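# Find the light check weight with a balance, dish it

## Task

Among four check weights, one weighs less than the rest. Identify it (the balance pointer sits over white when both pans hold equal weight and tilts toward the lighter pan otherwise), then set that light weight lying flat on the red dish while the other three stay off the dish. Apart from the weights and the dish, everything must remain upright, and the balance must stay on the piece of furniture it currently sits on. Nothing may be knocked out of the work area or onto the floor.

## Robot and tools

Setup: three identical i2rt Big YAM arms, arm1, arm2 and arm3, each with six joints, a two-finger gripper and a wrist camera (arm1_cam_wrist, arm2_cam_wrist, arm3_cam_wrist). Two fixed room cameras, room_a and room_b, also watch. Feet (scene frame, metres): arm1 at x=-0.017 y=+1.211 z=+0.828, turned to face -y-ish (quat_wxyz about (0.030,-0.003,-0.002,-1.000)); arm2 at x=+0.095 y=-0.011 z=+0.883 facing roughly +x; arm3 at x=-0.083 y=-1.202 z=+0.816 facing roughly +x. Each foot faces along its own +x. Reach is about 1.0 m from the joint1 axis.

Frame: one shared scene frame, origin on the floor, +z up, metres. The hand point lies between the finger pads, roughly 1 cm behind the tips; fingers point along the hand's +z and close along its y. Printed hand poses can be off, more so when the arm is stretched.

Tool move: arguments arm1, arm2, arm3 (each optional) and cameras. A robot omitted gets no new command but may still be pushing toward its previous target. Each robot part may hold:
- joints: absolute targets by name, joint1_rad..joint6_rad in radians and gripper_m in metres (fingertip gap). Ranges: joint1 -2.879..2.879 (base yaw, positive counter-clockwise seen from above); joint2 0..3.141 (shoulder, 0 = upper arm pointing back, positive raises then brings forward); joint3 0..3.019 (elbow, 0 = folded); joint4 -1.692..1.57 (hand pitch, positive tilts fingers up); joint5 -1.57..1.57 (sideways swing, positive to the arm's right); joint6 -2.094..2.094 (roll, positive clockwise seen from behind); gripper_m 0..0.093. Values out of range get the call refused.
- target: an absolute hand pose [x, y, z, qw, qx, qy, qz] in the scene frame, metres plus unit quaternion, in the same form the hand line prints. The hand travels a straight line from its current hand_target to it. With target, joints may only contain gripper_m.
- speed: top path speed in m/s, 0.002..0.5, default 0.25; only valid with target. Rotation is capped at twice that in rad/s.
- min_time_s: 0.1..8 s, the shortest duration for that robot's joint motions.
All motions in one call start together; all hand paths in a call finish together, paced by the slowest. Paths do not avoid obstacles or other arms. Expect the hand to lag, drift, overshoot speed near full stretch and stop a centimetre or more off. cameras is a list from arm1_cam_wrist, arm2_cam_wrist, arm3_cam_wrist, room_a, room_b, all; [] means none. A move with no arm parts returns full state, all images and the scene number.

Tool wait: seconds from 0 to 10, plus optional cameras; commands nothing new.
Tool zoom_image: camera name and region [x0, y0, x1, y1] in pixels of that camera's latest image (origin top-left, at most 504x504), giving a finer view.
Tool finished_scene: scene = the current scene number; irreversible, so the goal must already hold and keep holding with the robots idle.

Results: per-robot state including joint_positions, Joint velocities (rad/s, gripper m/s; "within noise" means still), joint torques (N m, same joint order, include arm weight; entries 3 and 4 wrap at ±28), hand and hand_target poses, joint_status and hand_status. A move line reports each moved robot as done or its worst status. Statuses: off_target (stopped short, may still push); time_out (joint could not finish; it keeps a nearby target and keeps pushing, listed in on_its_own; send the current position to relax it); not_followed / "joint command not followed" / "pose unreachable" (a collision or reach check blocked the arm; the gripper part still runs, and the arm may keep retrying). Robots listed "as last shown" were not commanded; their unchanged lines repeat earlier values. The pictures line gives image order; frames may be slightly older than the state. If a call is refused or a stop interrupts it, later calls in the same reply are skipped.

Gripper: touching an object, the reading is near the object's width; it may read up to 0.005 m narrower (sometimes ~0.002 wider) when squeezing hard. Closed on nothing reads 0.000..0.003. Commanding about 0.005 m under the contact reading gives full force (about 50-64 N per pad). Open well above the reading to release.

Caution: arms collide easily; a strong press between two robots, including one gripper closing on another's fingers, ends the scene. Contact via held objects is fine. Do not strike the balance or fixed items hard, do not drop weights from height, do not release moving parts, keep the balance standing on its furniture and nothing on the floor. Loose items may get nudged occasionally. Sustained pushing, stretched holding or unreachable goals heat motors; a MOTOR HOT line warns at 85 °C, and at 100 °C the arm goes limp for 30-60 s (keys then read limit_stop_at_motor_heat; resend targets afterward). Thinking time lets the scene run, so be efficient; smooth, low-effort motion is preferred.

Cameras: calibration (intrinsics, fisheye or radial distortion, T_world_to_cam) is given per camera; room cameras may be shifted by up to about 2.3 degrees and 9 mm, and wrist-camera poses follow the reported joints.

Each tool is called after ">>>" as a command line: name --argument value for each argument, lists and objects as JSON in quotes; but a table of rows of numbers goes row by row, as --pt "numbers of a row", without its own name.

## Session

>>> move

Scene clock: 0.00 s.
Joint torques (N m): no reading
Heat: arm1: hottest joint2_rad 37 °C; arm2: hottest joint2_rad 31 °C; arm3: hottest joint2_rad 36 °C.
Joint velocities: within noise
arm1.joint_positions: joint1_rad=+0.463 joint2_rad=+0.615 joint3_rad=+1.490 joint4_rad=-1.383 joint5_rad=+0.276 joint6_rad=+0.395 gripper_m=+0.09396
arm1.joint_status: not commanded
arm1.hand: x=-0.2166 y=+1.1519 z=+1.4100 quat_wxyz=(-0.119, -0.855, +0.016, +0.505) (m; scene frame)
arm1.hand_target: x=-0.2135 y=+1.1537 z=+1.4229 quat_wxyz=(-0.125, -0.847, +0.018, +0.516) (m; scene frame)
arm1.hand_status: not commanded
arm2.joint_positions: joint1_rad=+0.482 joint2_rad=+0.585 joint3_rad=+1.357 joint4_rad=-1.462 joint5_rad=+0.226 joint6_rad=+0.023 gripper_m=+0.09396
arm2.joint_status: not commanded
arm2.hand: x=-0.1095 y=-0.0683 z=+1.3892 quat_wxyz=(-0.010, +0.891, +0.138, -0.433) (m; scene frame)
arm2.hand_target: x=-0.1075 y=-0.0675 z=+1.4001 quat_wxyz=(-0.007, +0.885, +0.136, -0.444) (m; scene frame)
arm2.hand_status: not commanded
arm3.joint_positions: joint1_rad=-0.065 joint2_rad=+0.649 joint3_rad=+1.390 joint4_rad=-1.161 joint5_rad=-0.034 joint6_rad=-0.702 gripper_m=+0.09396
arm3.joint_status: not commanded
arm3.hand: x=-0.3410 y=-1.1470 z=+1.3892 quat_wxyz=(-0.236, +0.811, +0.203, -0.495) (m; scene frame)
arm3.hand_target: x=-0.3379 y=-1.1478 z=+1.4005 quat_wxyz=(-0.241, +0.804, +0.201, -0.504) (m; scene frame)
arm3.hand_status: not commanded
pictures: arm1_cam_wrist, arm2_cam_wrist, arm3_cam_wrist, room_a, room_b

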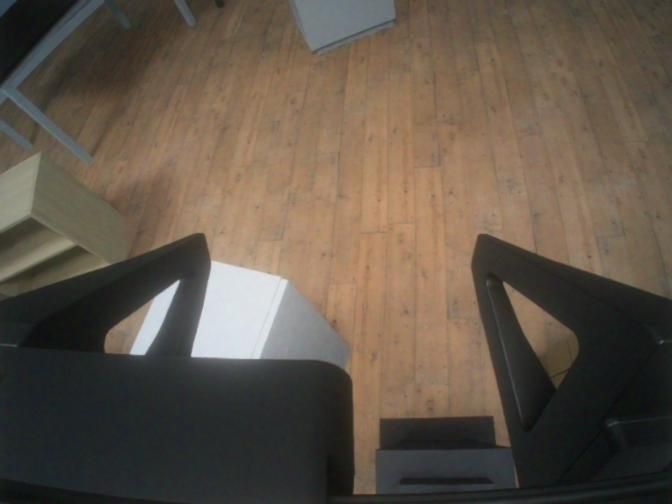

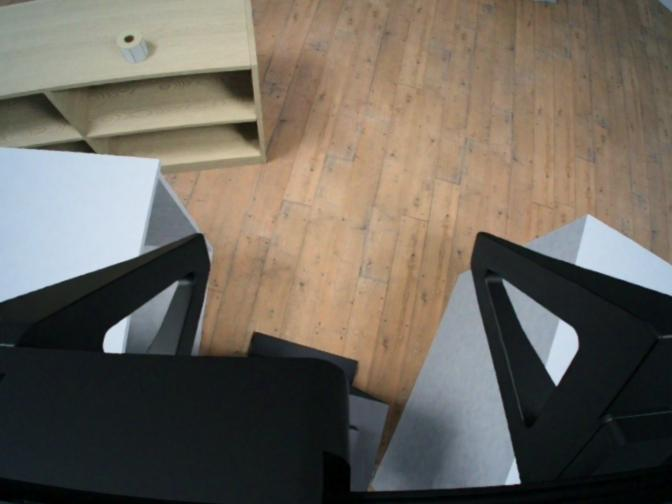

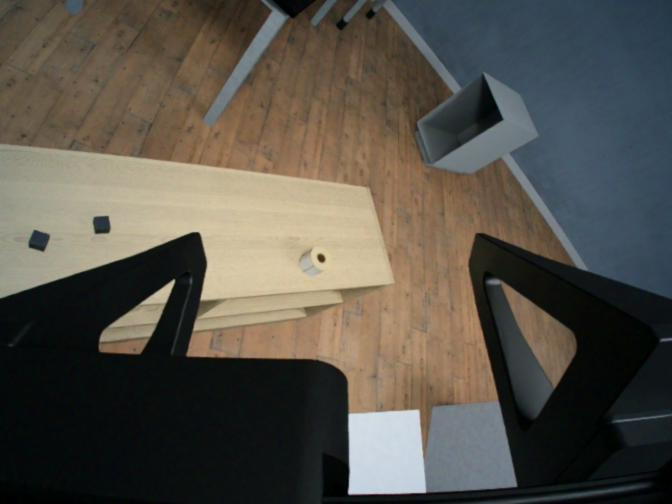

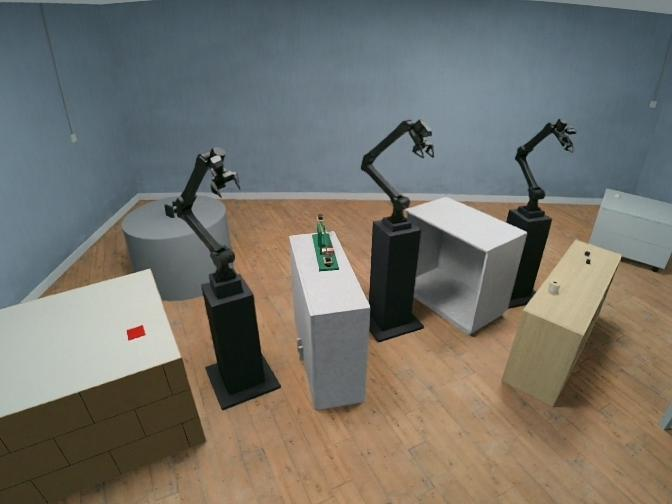

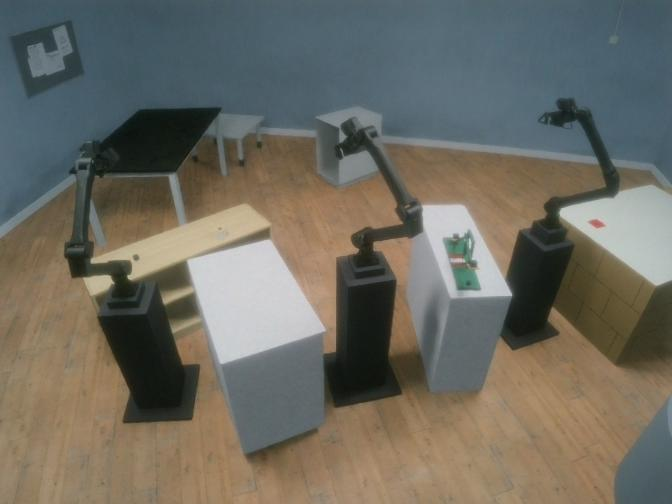

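>>> zoom_image --camera "room_a" --region '[280, 200, 380, 290]'

>>> zoom_image --camera "room_b" --region '[420, 220, 510, 300]'

>>> zoom_image --camera "room_a" --region '[500, 220, 640, 340]'

>>> zoom_image --camera "room_b" --region '[90, 200, 280, 330]'

>>> zoom_image --camera "room_a" --region '[80, 290, 190, 380]'

Scaled by 5.040 from the camera's 672x504 image, which has a finer 960x720 frame.

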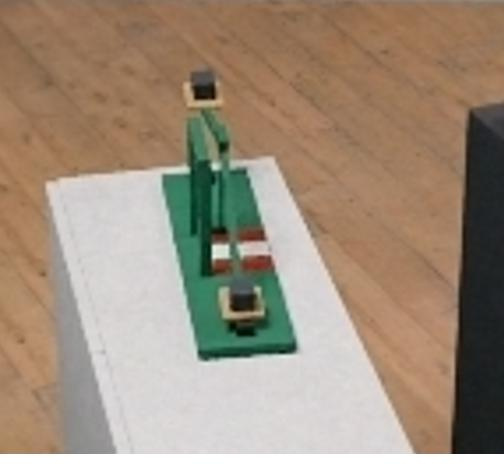

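Scaled by 5.600 from the camera's 672x504 image, which has a finer 960x720 frame.

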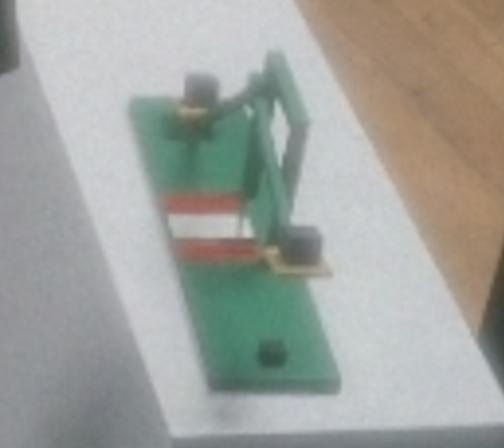

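Scaled by 3.600 from the camera's 672x504 image, which has a finer 960x720 frame.

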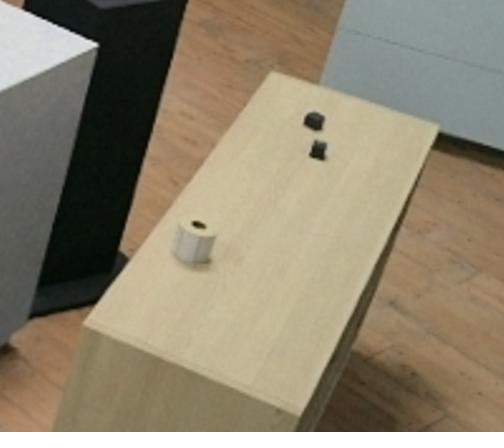

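Scaled by 2.653 from the camera's 672x504 image, which has a finer 960x720 frame.

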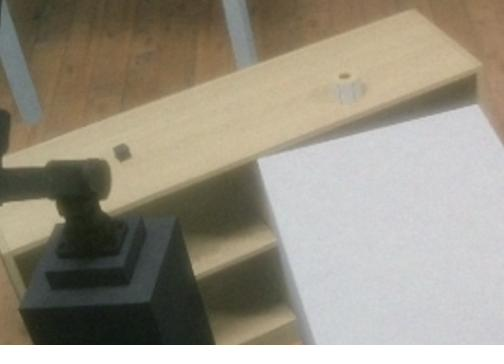

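Scaled by 4.582 from the camera's 672x504 image, which has a finer 960x720 frame.

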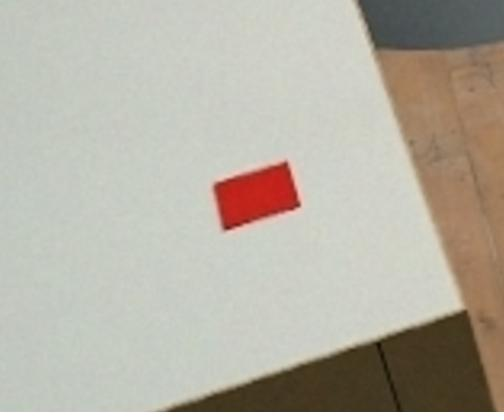

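>>> move --arm1 '{"joints":{"joint1_rad":1.72,"joint2_rad":1.0,"joint3_rad":1.3,"joint4_rad":-1.0,"joint5_rad":0,"joint6_rad":0},"min_time_s":3}' --arm2 '{"joints":{"joint1_rad":1.6,"joint2_rad":0.8,"joint3_rad":1.3,"joint4_rad":-1.0,"joint5_rad":0,"joint6_rad":0},"min_time_s":3}' --arm3 '{"joints":{"joint1_rad":2.7,"joint2_rad":1.0,"joint3_rad":1.3,"joint4_rad":-1.0,"joint5_rad":0,"joint6_rad":0},"min_time_s":3}' --cameras '["all"]'

Scene clock: 5.70 s.
Joint torques (N m): arm1=[0.62 -3.72 11.93 2.39 -0.06 -0.24] | arm2=[2.14 -0.97 10.56 2.51 -0.1 -0.02] | arm3=[-0.67 -5.42 8.98 2.32 0.14 0.03]
Heat: arm1: hottest joint2_rad 37 °C; arm2: hottest joint2_rad 31 °C; arm3: hottest joint2_rad 36 °C.
move: arm1 done; arm2 done; arm3 done
Joint velocities: within noise
arm1.joint_positions: joint1_rad=+1.707 joint2_rad=+0.993 joint3_rad=+1.289 joint4_rad=-1.018 joint5_rad=+0.002 joint6_rad=+0.014 gripper_m=+0.09396
arm1.joint_status: all done
arm1.hand: x=+0.0682 y=+0.7982 z=+1.2619 quat_wxyz=(-0.319, -0.582, -0.701, +0.263) (m; scene frame)
arm1.hand_target: x=+0.0750 y=+0.7940 z=+1.2688 quat_wxyz=(-0.327, -0.569, -0.705, +0.269) (m; scene frame)
arm1.hand_status: not commanded
arm2.joint_positions: joint1_rad=+1.588 joint2_rad=+0.789 joint3_rad=+1.304 joint4_rad=-1.015 joint5_rad=+0.001 joint6_rad=+0.009 gripper_m=+0.09396
arm2.joint_status: all done
arm2.hand: x=+0.0809 y=-0.3719 z=+1.3944 quat_wxyz=(+0.353, +0.624, +0.597, -0.360) (m; scene frame)
arm2.hand_target: x=+0.0852 y=-0.3780 z=+1.3916 quat_wxyz=(+0.354, +0.618, +0.604, -0.359) (m; scene frame)
arm2.hand_status: not commanded
arm3.joint_positions: joint1_rad=+2.694 joint2_rad=+0.986 joint3_rad=+1.300 joint4_rad=-1.014 joint5_rad=-0.003 joint6_rad=-0.009 gripper_m=+0.09396
arm3.joint_status: all done
arm3.hand: x=+0.2648 y=-1.4493 z=+1.2533 quat_wxyz=(+0.396, +0.272, +0.867, -0.128) (m; scene frame)
arm3.hand_target: x=+0.2713 y=-1.4514 z=+1.2506 quat_wxyz=(+0.397, +0.274, +0.867, -0.126) (m; scene frame)
arm3.hand_status: not commanded
pictures: arm1_cam_wrist, arm2_cam_wrist, arm3_cam_wrist, room_a, room_b
camera_calibration:
arm1_cam_wrist: T_world_to_cam=[[-0.982815, -0.184589, 0.0014877, 0.212428], [-0.180683, 0.960308, -0.212513, -0.483002], [0.0377989, -0.20913, -0.977157, 1.52496], [0, 0, 0, 1]] pos_world=[0.0638646, 0.821958, 1.38717]
arm2_cam_wrist: T_world_to_cam=[[-0.999443, 0.0317627, -0.0102718, 0.108201], [0.0331334, 0.906359, -0.421207, 0.926954], [-0.00406871, -0.421312, -0.906906, 1.23228], [0, 0, 0, 1]] pos_world=[0.0824413, -0.324416, 1.50911]
arm3_cam_wrist: T_world_to_cam=[[-0.579293, -0.815113, -0.00318022, -1.02218], [-0.791413, 0.563376, -0.23722, 1.32591], [0.195152, -0.134903, -0.971451, 1.09685], [0, 0, 0, 1]] pos_world=[0.243144, -1.43221, 1.37682]

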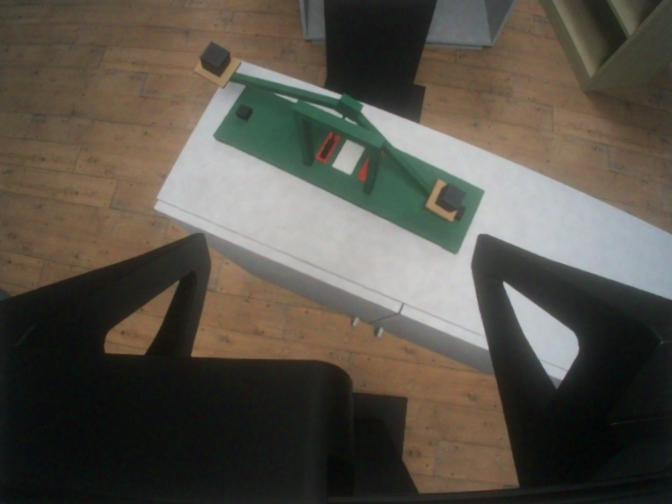

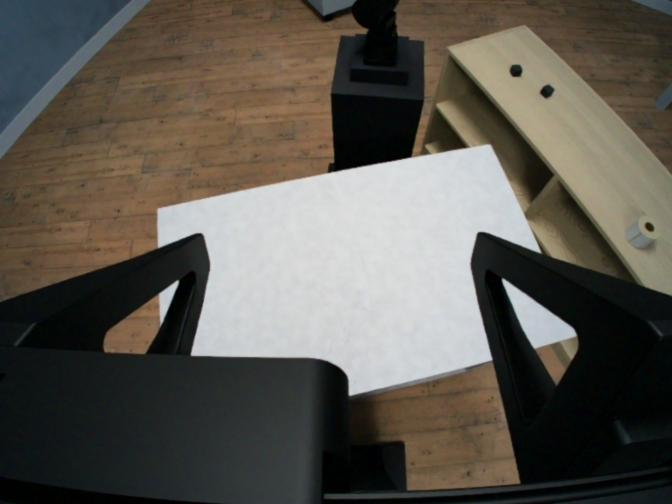

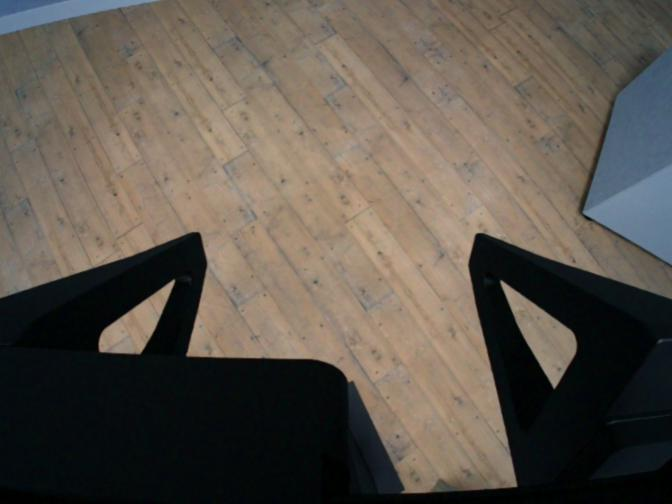

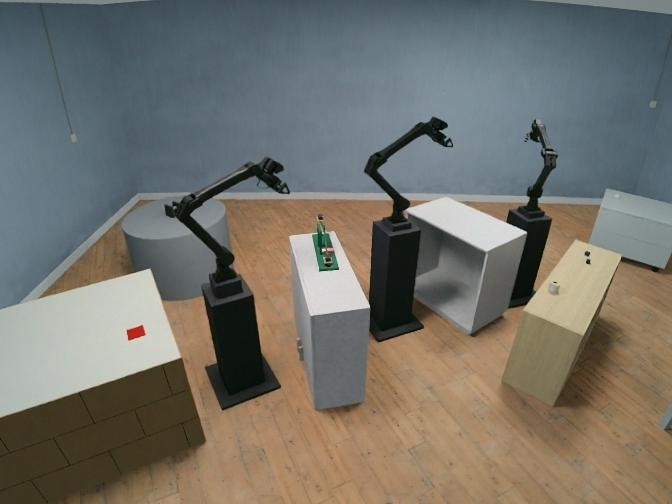

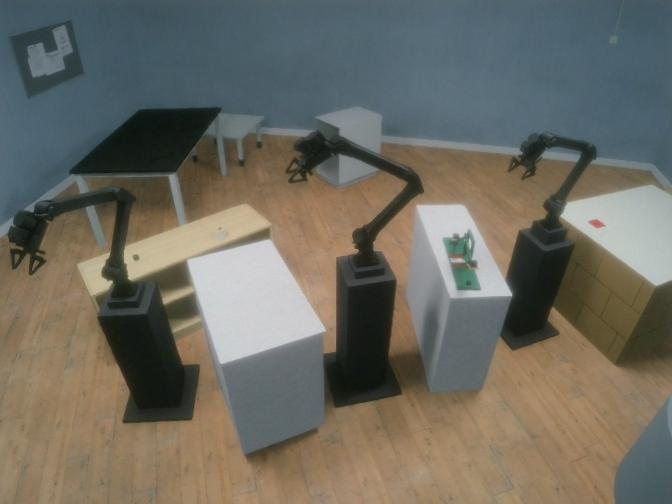

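>>> zoom_image --camera "arm1_cam_wrist" --region '[180, 20, 500, 260]'

Scaled by 1.575 from the camera's 672x504 image, which has a finer 960x720 frame.

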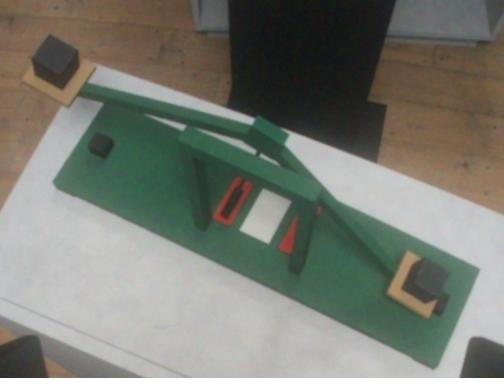

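>>> move --arm1 '{"joints":{"joint1_rad":-1.4},"min_time_s":4}' --arm2 '{"joints":{"joint1_rad":-2.0},"min_time_s":4}' --cameras '["arm1_cam_wrist","arm2_cam_wrist"]'

Scene clock: 11.70 s.
Joint torques (N m): arm1=[-1.44 -3.96 11.86 2.33 0.06 -0.22] | arm2=[0.85 -0.44 10.41 2.55 -0.07 -0.01] | arm3=[-0.62 -5.36 8.98 2.26 0.15 0.05]
Heat: arm1: hottest joint2_rad 37 °C; arm2: hottest joint2_rad 31 °C; arm3: hottest joint2_rad 36 °C.
move: arm1 done; arm2 done
Joint velocities: within noise
arm1.joint_positions: joint1_rad=-1.388 joint2_rad=+0.993 joint3_rad=+1.289 joint4_rad=-1.018 joint5_rad=+0.000 joint6_rad=+0.013 gripper_m=+0.09397
arm1.joint_status: all done
arm1.hand: x=-0.1156 y=+1.6245 z=+1.2590 quat_wxyz=(+0.248, -0.714, +0.568, +0.327) (m; scene frame)
arm1.hand_target: x=-0.1117 y=+1.6311 z=+1.2658 quat_wxyz=(+0.258, -0.710, +0.565, +0.332) (m; scene frame)
arm1.hand_status: not commanded
arm2.joint_positions: joint1_rad=-1.988 joint2_rad=+0.789 joint3_rad=+1.304 joint4_rad=-1.015 joint5_rad=+0.000 joint6_rad=+0.008 gripper_m=+0.09397
arm2.joint_status: all done
arm2.hand: x=+0.2530 y=+0.2968 z=+1.4047 quat_wxyz=(-0.438, +0.445, -0.732, -0.274) (m; scene frame)
arm2.hand_target: x=+0.2596 y=+0.3002 z=+1.4021 quat_wxyz=(-0.441, +0.444, -0.732, -0.269) (m; scene frame)
arm2.hand_status: not commanded
arm3: as last shown
pictures: arm1_cam_wrist, arm2_cam_wrist
camera_calibration:
arm1_cam_wrist: T_world_to_cam=[[0.972512, 0.232419, -0.0142258, -0.247225], [0.224632, -0.95251, -0.205586, 1.83513], [-0.0613324, 0.196739, -0.978536, 1.03277], [0, 0, 0, 1]] pos_world=[-0.108458, 1.60226, 1.38437]
arm2_cam_wrist: T_world_to_cam=[[0.893979, -0.447991, -0.0103113, -0.0775596], [-0.404772, -0.797434, -0.447502, 0.972879], [0.192254, 0.404231, -0.894223, 1.21155], [0, 0, 0, 1]] pos_world=[0.230204, 0.251313, 1.51797]

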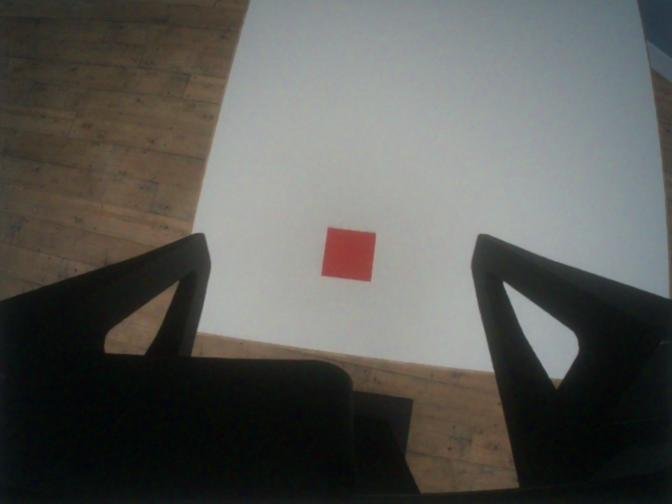

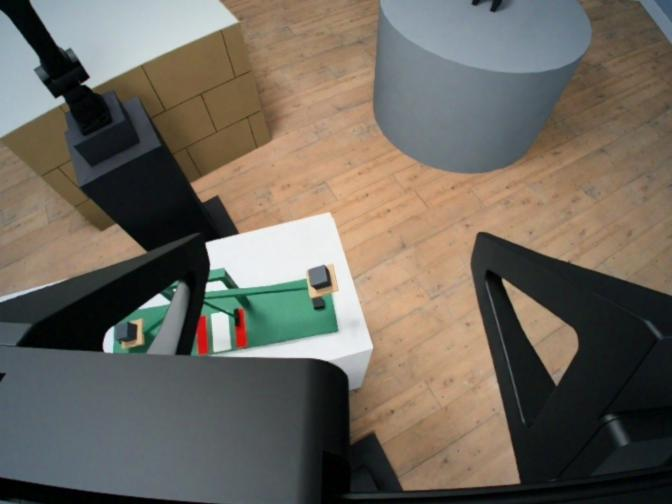

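>>> move --arm2 '{"target":[0.306,0.47,1.12,0,0.138,0.99,0]}' --cameras '["arm2_cam_wrist"]'

Scene clock: 17.00 s.
Joint torques (N m): arm1=[-1.08 -3.84 11.81 2.4 0.06 -0.19] | arm2=[0.79 -12.04 14.87 0.17 -0.01 0.22] | arm3=[-0.56 -5.36 8.98 2.29 0.15 0.06]
Heat: arm1: hottest joint3_rad 39 °C; arm2: hottest joint3_rad 34 °C; arm3: hottest joint2_rad 36 °C.
move: arm2 off_target
Joint velocities: within noise
arm1, arm3: as last shown
arm2.joint_positions: joint1_rad=-1.920 joint2_rad=+1.712 joint3_rad=+1.635 joint4_rad=-1.535 joint5_rad=+0.004 joint6_rad=+1.427 gripper_m=+0.09398
arm2.joint_status: not commanded
arm2.hand: x=+0.2952 y=+0.4577 z=+1.1095 quat_wxyz=(+0.002, -0.128, -0.992, +0.013) (m; scene frame)
arm2.hand_target: x=+0.3057 y=+0.4692 z=+1.1201 quat_wxyz=(+0.000, -0.138, -0.990, +0.000) (m; scene frame)
arm2.hand_status: off_target (0.019 m and 1.9 deg from the pose sent, 0.337 m and 96.9 deg at the start)
pictures: arm2_cam_wrist
camera_calibration:
arm2_cam_wrist: T_world_to_cam=[[-0.249767, -0.968097, 0.0201103, 0.495728], [-0.783169, 0.214183, 0.583757, -0.509323], [-0.56944, 0.130053, -0.81168, 1.13324], [0, 0, 0, 1]] pos_world=[0.370245, 0.441619, 1.20718]

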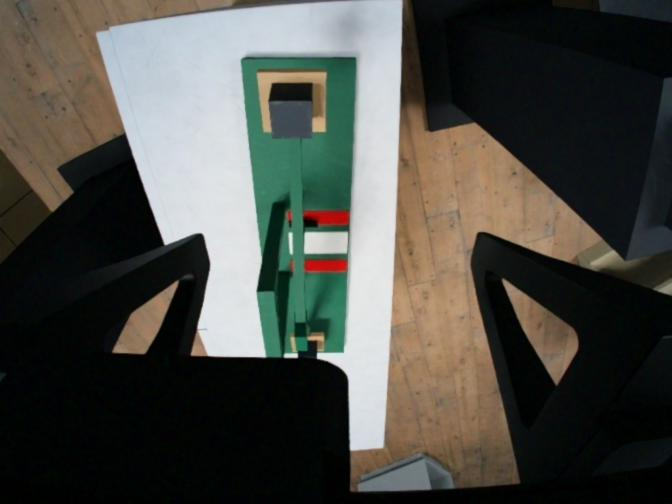

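>>> move --arm2 '{"target":[0.314,0.496,1.01,0,0.138,0.99,0],"speed":0.15}' --cameras '["arm2_cam_wrist","room_a","room_b"]'

>>> zoom_image --camera "room_b" --region '[420, 190, 520, 290]'

>>> zoom_image --camera "room_a" --region '[280, 180, 380, 280]'

Scene clock: 19.03 s.
Joint torques (N m): arm1=[-1.2 -3.66 11.82 2.47 0.05 -0.22] | arm2=[1.2 -13.51 10.02 0.85 -0.04 0.23] | arm3=[-0.73 -5.42 9.01 2.32 0.15 0.05]
Heat: arm1: hottest joint3_rad 39 °C; arm2: hottest joint3_rad 34 °C; arm3: hottest joint2_rad 36 °C.
move: arm2 off_target
Joint velocities: within noise
arm1, arm3: as last shown
arm2.joint_positions: joint1_rad=-1.920 joint2_rad=+1.831 joint3_rad=+1.558 joint4_rad=-1.304 joint5_rad=+0.004 joint6_rad=+1.433 gripper_m=+0.09398
arm2.joint_status: not commanded
arm2.hand: x=+0.3104 y=+0.4943 z=+1.0197 quat_wxyz=(-0.002, -0.131, -0.991, -0.004) (m; scene frame)
arm2.hand_target: x=+0.3138 y=+0.4958 z=+1.0100 quat_wxyz=(+0.000, -0.138, -0.990, +0.000) (m; scene frame)
arm2.hand_status: off_target (0.011 m and 1.0 deg from the pose sent, 0.108 m and 1.9 deg at the start)
pictures: arm2_cam_wrist, room_a, room_b
camera_calibration:
arm2_cam_wrist: T_world_to_cam=[[-0.255376, -0.966724, -0.0150816, 0.573697], [-0.789858, 0.199607, 0.579898, -0.439604], [-0.557591, 0.160004, -0.814549, 1.0486], [0, 0, 0, 1]] pos_world=[0.383974, 0.474574, 1.11771]

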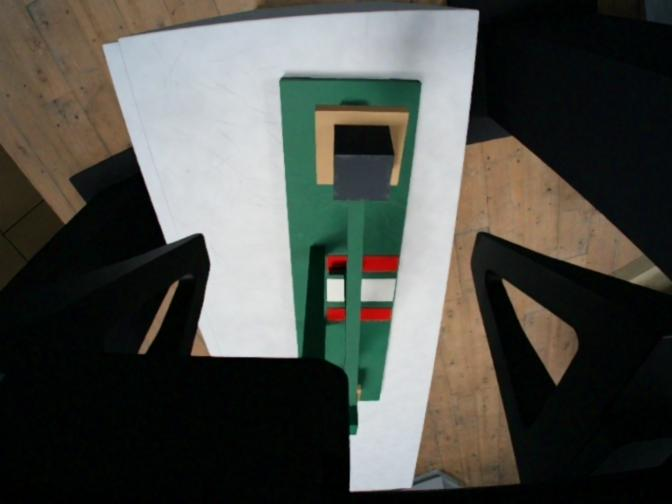

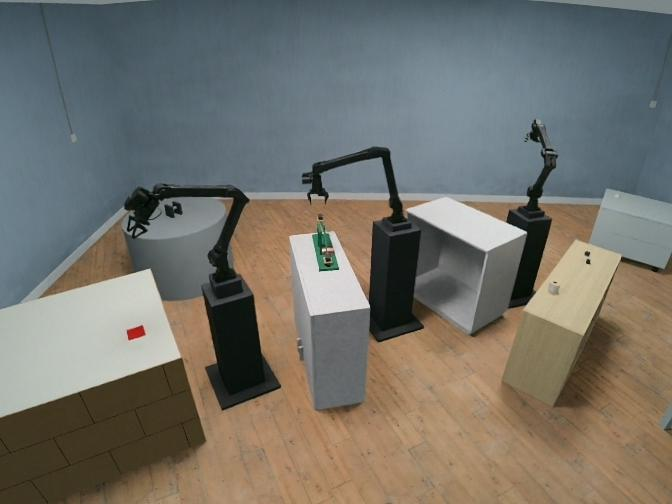

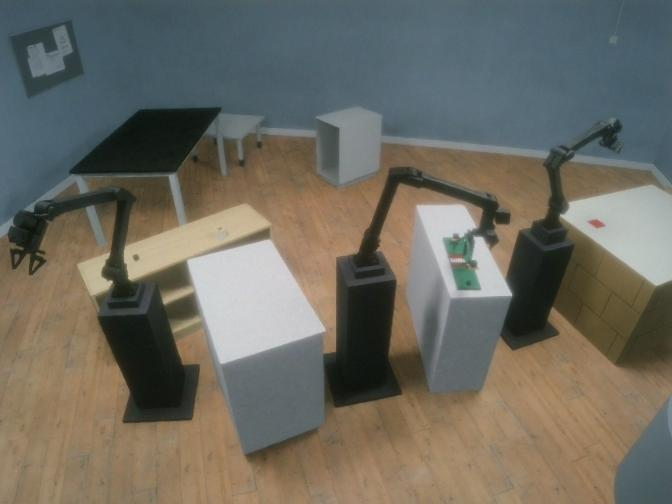

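Scaled by 5.040 from the camera's 672x504 image, which has a finer 960x720 frame.

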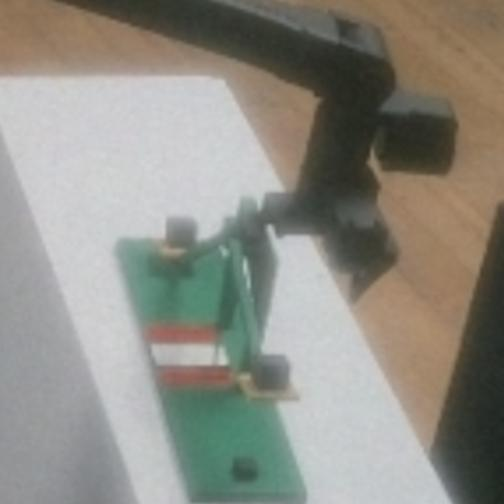

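Scaled by 5.040 from the camera's 672x504 image, which has a finer 960x720 frame.

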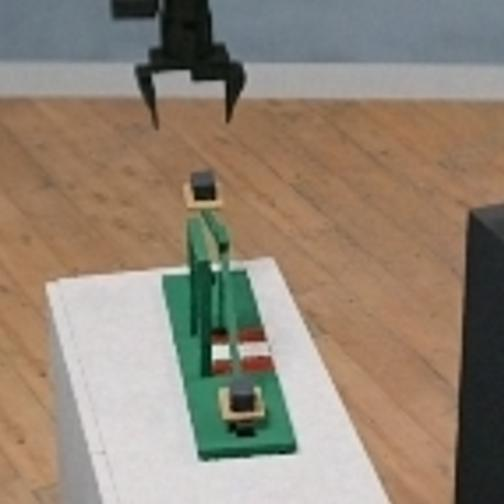

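>>> move --arm2 '{"target":[0.319,0.487,0.94,0,0.138,0.99,0],"speed":0.1}' --cameras '["arm2_cam_wrist","room_a","room_b"]'

>>> zoom_image --camera "room_b" --region '[420, 200, 520, 300]'

>>> zoom_image --camera "room_a" --region '[280, 180, 380, 280]'

Scene clock: 21.37 s.
Joint torques (N m): arm1=[-1.55 -4.19 11.7 2.36 0.08 -0.22] | arm2=[0.91 -13.22 9.47 0.84 0 0.03] | arm3=[-0.62 -5.48 9.01 2.26 0.15 0.06]
Heat: arm1: hottest joint3_rad 40 °C; arm2: hottest joint3_rad 34 °C; arm3: hottest joint2_rad 36 °C.
move: arm2 off_target
Joint velocities: within noise
arm1, arm3: as last shown
arm2.joint_positions: joint1_rad=-1.930 joint2_rad=+1.876 joint3_rad=+1.439 joint4_rad=-1.132 joint5_rad=+0.004 joint6_rad=+1.433 gripper_m=+0.09398
arm2.joint_status: not commanded
arm2.hand: x=+0.3137 y=+0.4892 z=+0.9529 quat_wxyz=(-0.003, -0.135, -0.991, -0.008) (m; scene frame)
arm2.hand_target: x=+0.3188 y=+0.4868 z=+0.9403 quat_wxyz=(+0.000, -0.138, -0.990, +0.000) (m; scene frame)
arm2.hand_status: off_target (0.014 m and 1.0 deg from the pose sent, 0.081 m and 1.0 deg at the start)
pictures: arm2_cam_wrist, room_a, room_b
camera_calibration:
arm2_cam_wrist: T_world_to_cam=[[-0.26458, -0.964107, -0.0222559, 0.577032], [-0.789498, 0.203293, 0.579107, -0.398366], [-0.553797, 0.170791, -0.814948, 0.99084], [0, 0, 0, 1]] pos_world=[0.386886, 0.46808, 1.05102]

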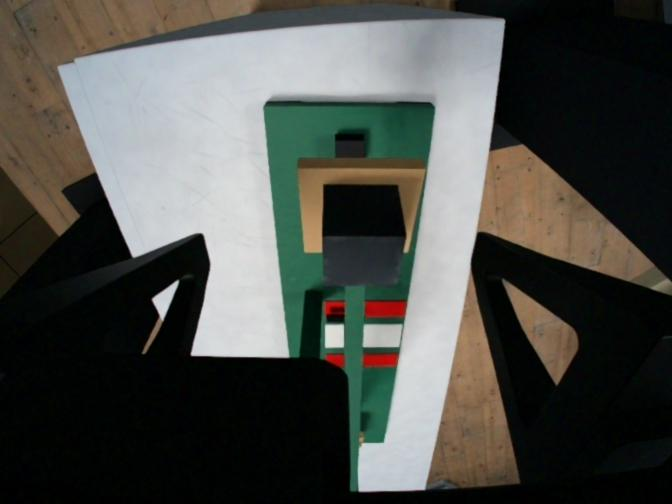

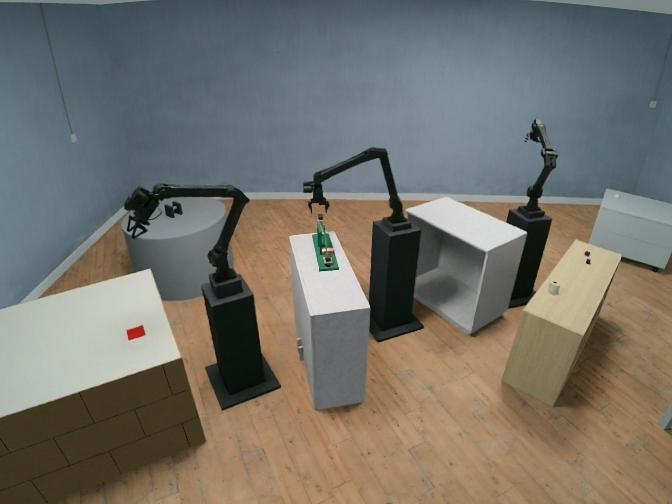

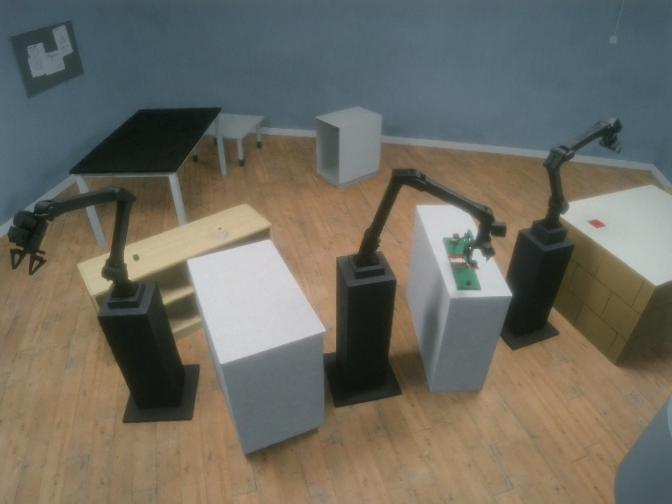

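Scaled by 5.040 from the camera's 672x504 image, which has a finer 960x720 frame.

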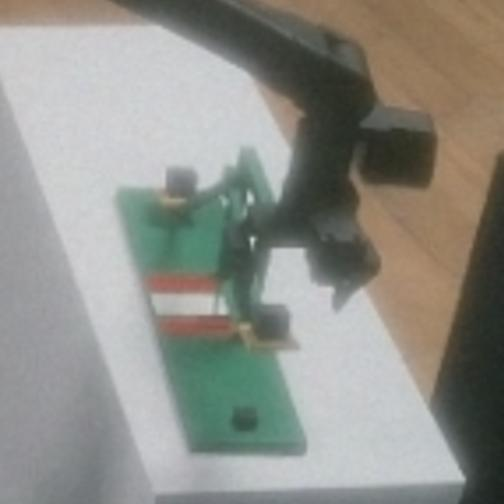

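Scaled by 5.040 from the camera's 672x504 image, which has a finer 960x720 frame.

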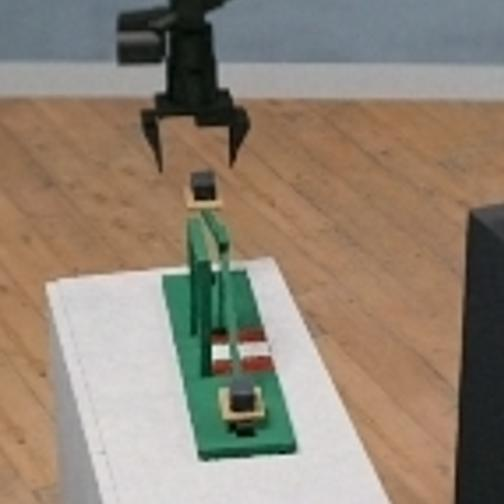

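>>> move --arm2 '{"target":[0.305,0.481,0.916,0,0.138,0.99,0],"speed":0.06}' --cameras '["arm2_cam_wrist","room_a","room_b"]'

>>> zoom_image --camera "room_b" --region '[430, 210, 510, 290]'

>>> zoom_image --camera "room_a" --region '[290, 190, 360, 260]'

Scene clock: 23.10 s.
Joint torques (N m): arm1=[-1.44 -3.78 11.79 2.33 0.05 -0.23] | arm2=[2.08 -12.98 8.75 0.77 0 0.23] | arm3=[-0.67 -5.36 8.98 2.26 0.15 0.05]
Heat: arm1: hottest joint3_rad 40 °C; arm2: hottest joint3_rad 34 °C; arm3: hottest joint2_rad 36 °C.
move: arm2 off_target
Joint velocities: within noise
arm1, arm3: as last shown
arm2.joint_positions: joint1_rad=-1.930 joint2_rad=+1.876 joint3_rad=+1.376 joint4_rad=-1.063 joint5_rad=+0.004 joint6_rad=+1.437 gripper_m=+0.09398
arm2.joint_status: not commanded
arm2.hand: x=+0.3100 y=+0.4809 z=+0.9311 quat_wxyz=(-0.004, -0.137, -0.990, -0.011) (m; scene frame)
arm2.hand_target: x=+0.3049 y=+0.4806 z=+0.9162 quat_wxyz=(+0.000, -0.138, -0.990, +0.000) (m; scene frame)
arm2.hand_status: off_target (0.016 m and 1.3 deg from the pose sent, 0.039 m and 1.0 deg at the start)
pictures: arm2_cam_wrist, room_a, room_b
camera_calibration:
arm2_cam_wrist: T_world_to_cam=[[-0.268255, -0.962944, -0.0278899, 0.573399], [-0.789998, 0.203324, 0.578414, -0.386215], [-0.551309, 0.177195, -0.815267, 0.968938], [0, 0, 0, 1]] pos_world=[0.382893, 0.458986, 1.02933]

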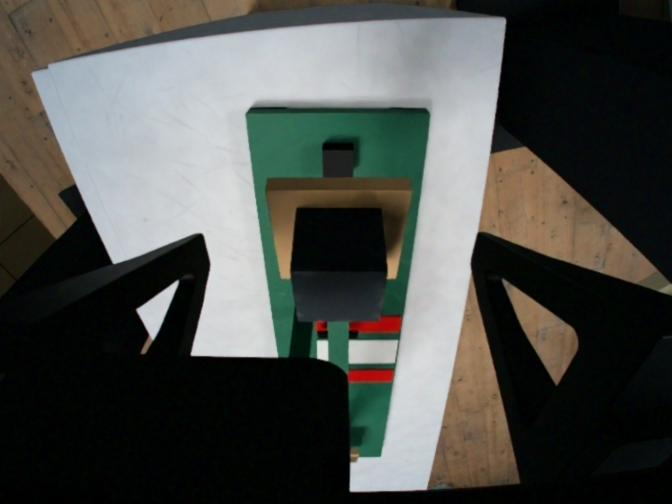

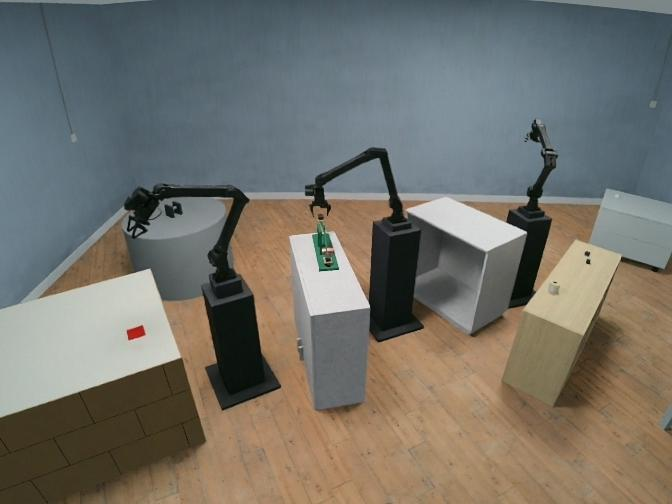

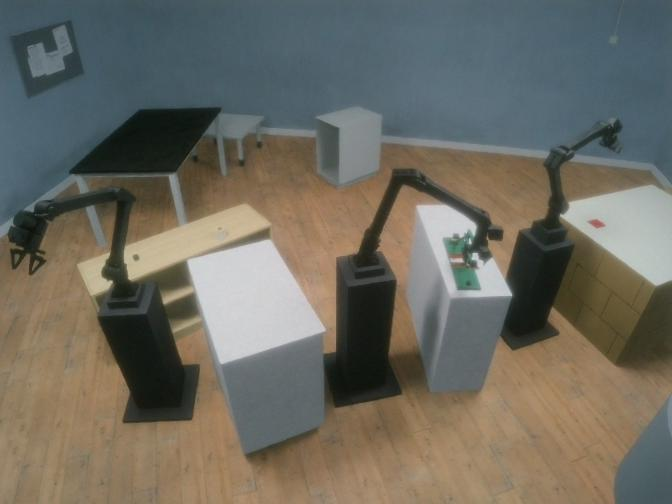

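Scaled by 6.300 from the camera's 672x504 image, which has a finer 960x720 frame.

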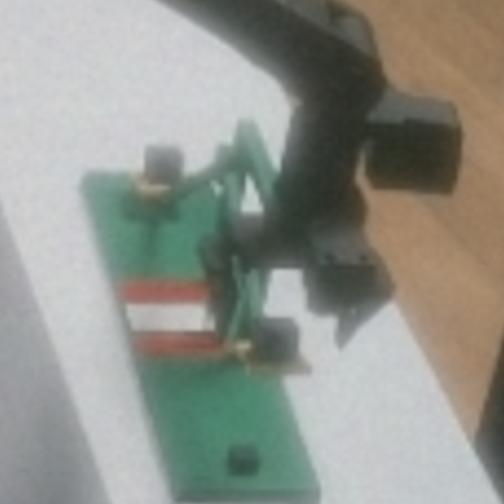

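Scaled by 7.200 from the camera's 672x504 image, which has a finer 960x720 frame.

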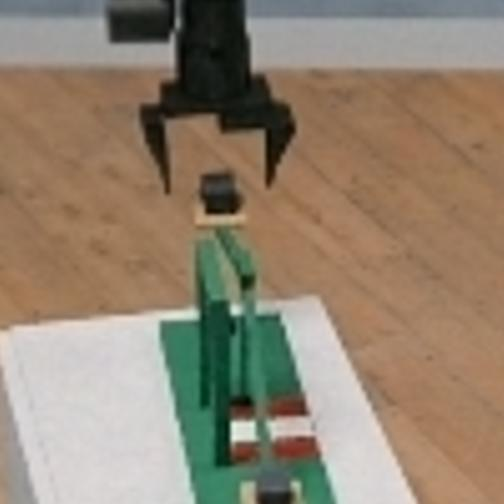

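>>> move --arm2 '{"target":[0.285,0.486,0.903,0,0.138,0.99,0],"speed":0.06}' --cameras '["arm2_cam_wrist","room_a","room_b"]'

>>> zoom_image --camera "room_b" --region '[430, 210, 510, 290]'

>>> zoom_image --camera "room_a" --region '[290, 190, 360, 260]'

Scene clock: 24.50 s.
Joint torques (N m): arm1=[-1.32 -4.01 11.77 2.4 0.07 -0.24] | arm2=[2.2 -12.86 8.75 0.84 0 0.2] | arm3=[-0.67 -5.42 8.98 2.26 0.15 0.05]
Heat: arm1: hottest joint3_rad 40 °C; arm2: hottest joint3_rad 34 °C; arm3: hottest joint2_rad 36 °C.
move: arm2 off_target
Joint velocities: within noise
arm1, arm3: as last shown
arm2.joint_positions: joint1_rad=-1.891 joint2_rad=+1.887 joint3_rad=+1.353 joint4_rad=-1.030 joint5_rad=+0.003 joint6_rad=+1.474 gripper_m=+0.09398
arm2.joint_status: not commanded
arm2.hand: x=+0.2898 y=+0.4865 z=+0.9183 quat_wxyz=(-0.003, -0.137, -0.991, -0.011) (m; scene frame)
arm2.hand_target: x=+0.2850 y=+0.4856 z=+0.9034 quat_wxyz=(+0.000, -0.138, -0.990, +0.000) (m; scene frame)
arm2.hand_status: off_target (0.016 m and 1.3 deg from the pose sent, 0.038 m and 1.3 deg at the start)
pictures: arm2_cam_wrist, room_a, room_b
camera_calibration:
arm2_cam_wrist: T_world_to_cam=[[-0.267453, -0.963158, -0.0282084, 0.57317], [-0.789645, 0.202307, 0.579251, -0.396222], [-0.552204, 0.177197, -0.814661, 0.945972], [0, 0, 0, 1]] pos_world=[0.362791, 0.464588, 1.01633]

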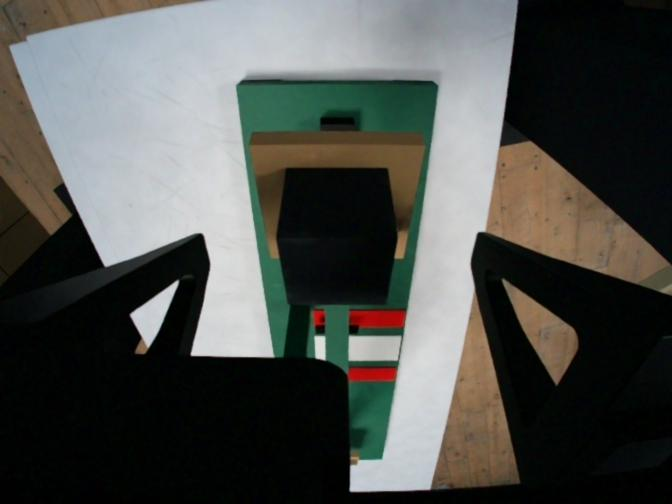

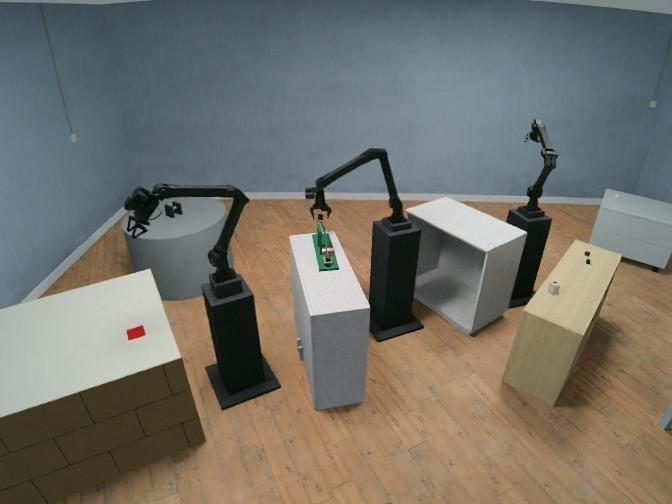

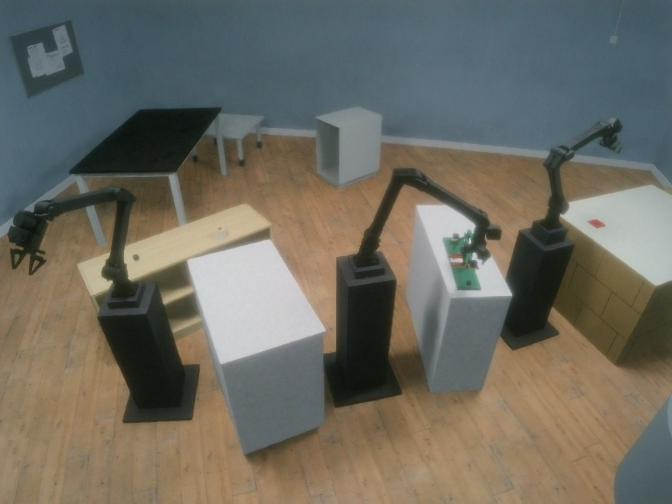

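Scaled by 6.300 from the camera's 672x504 image, which has a finer 960x720 frame.

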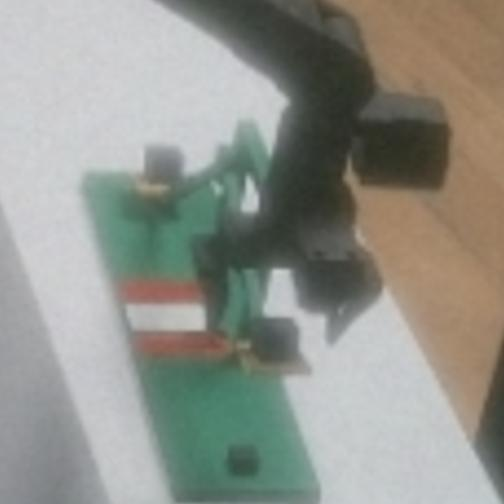

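Scaled by 7.200 from the camera's 672x504 image, which has a finer 960x720 frame.

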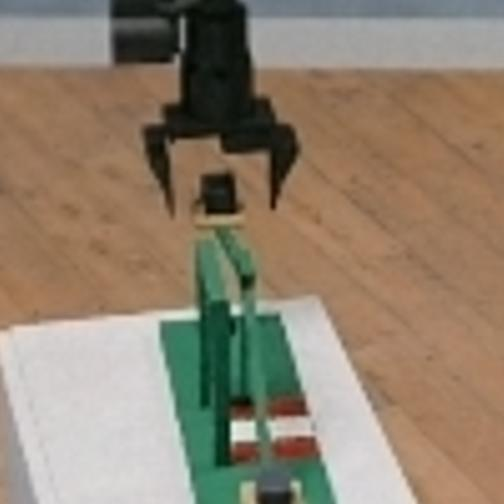

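>>> move --arm2 '{"joints":{"gripper_m":0.024}}' --cameras '["arm2_cam_wrist"]'

Scene clock: 25.37 s.
Joint torques (N m): arm1=[-1.08 -3.66 11.93 2.29 0.04 -0.24] | arm2=[1.9 -12.75 8.79 0.79 0.02 0.21] | arm3=[-0.73 -5.36 8.99 2.29 0.14 0.06]
Heat: arm1: hottest joint3_rad 41 °C; arm2: hottest joint3_rad 34 °C; arm3: hottest joint2_rad 36 °C.
move: arm2 off_target
Joint velocities: within noise
arm1, arm3: as last shown
arm2.joint_positions: joint1_rad=-1.891 joint2_rad=+1.887 joint3_rad=+1.353 joint4_rad=-1.029 joint5_rad=+0.003 joint6_rad=+1.475 gripper_m=+0.02927
arm2.joint_status: gripper_m off_target (ended at +0.02930, target +0.02400)
arm2.hand: x=+0.2899 y=+0.4868 z=+0.9183 quat_wxyz=(-0.003, -0.137, -0.990, -0.011) (m; scene frame)
arm2.hand_target: x=+0.2851 y=+0.4857 z=+0.9034 quat_wxyz=(+0.000, -0.138, -0.990, +0.000) (m; scene frame)
arm2.hand_status: not commanded
pictures: arm2_cam_wrist
camera_calibration:
arm2_cam_wrist: T_world_to_cam=[[-0.267835, -0.963017, -0.0293788, 0.574557], [-0.789584, 0.201922, 0.579469, -0.396229], [-0.552106, 0.178399, -0.814465, 0.945217], [0, 0, 0, 1]] pos_world=[0.362891, 0.46469, 1.01633]

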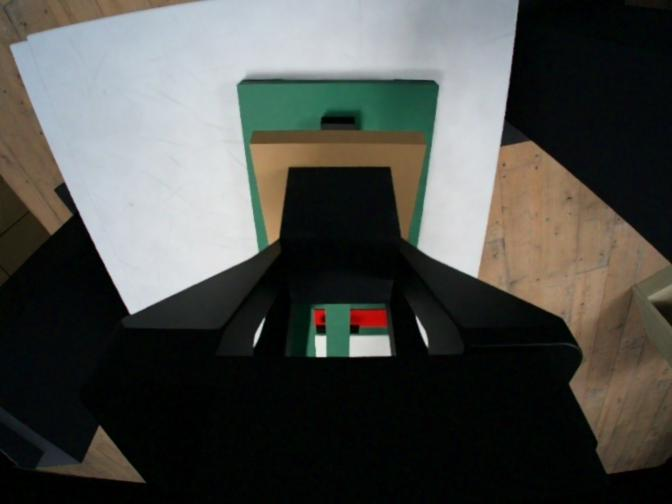

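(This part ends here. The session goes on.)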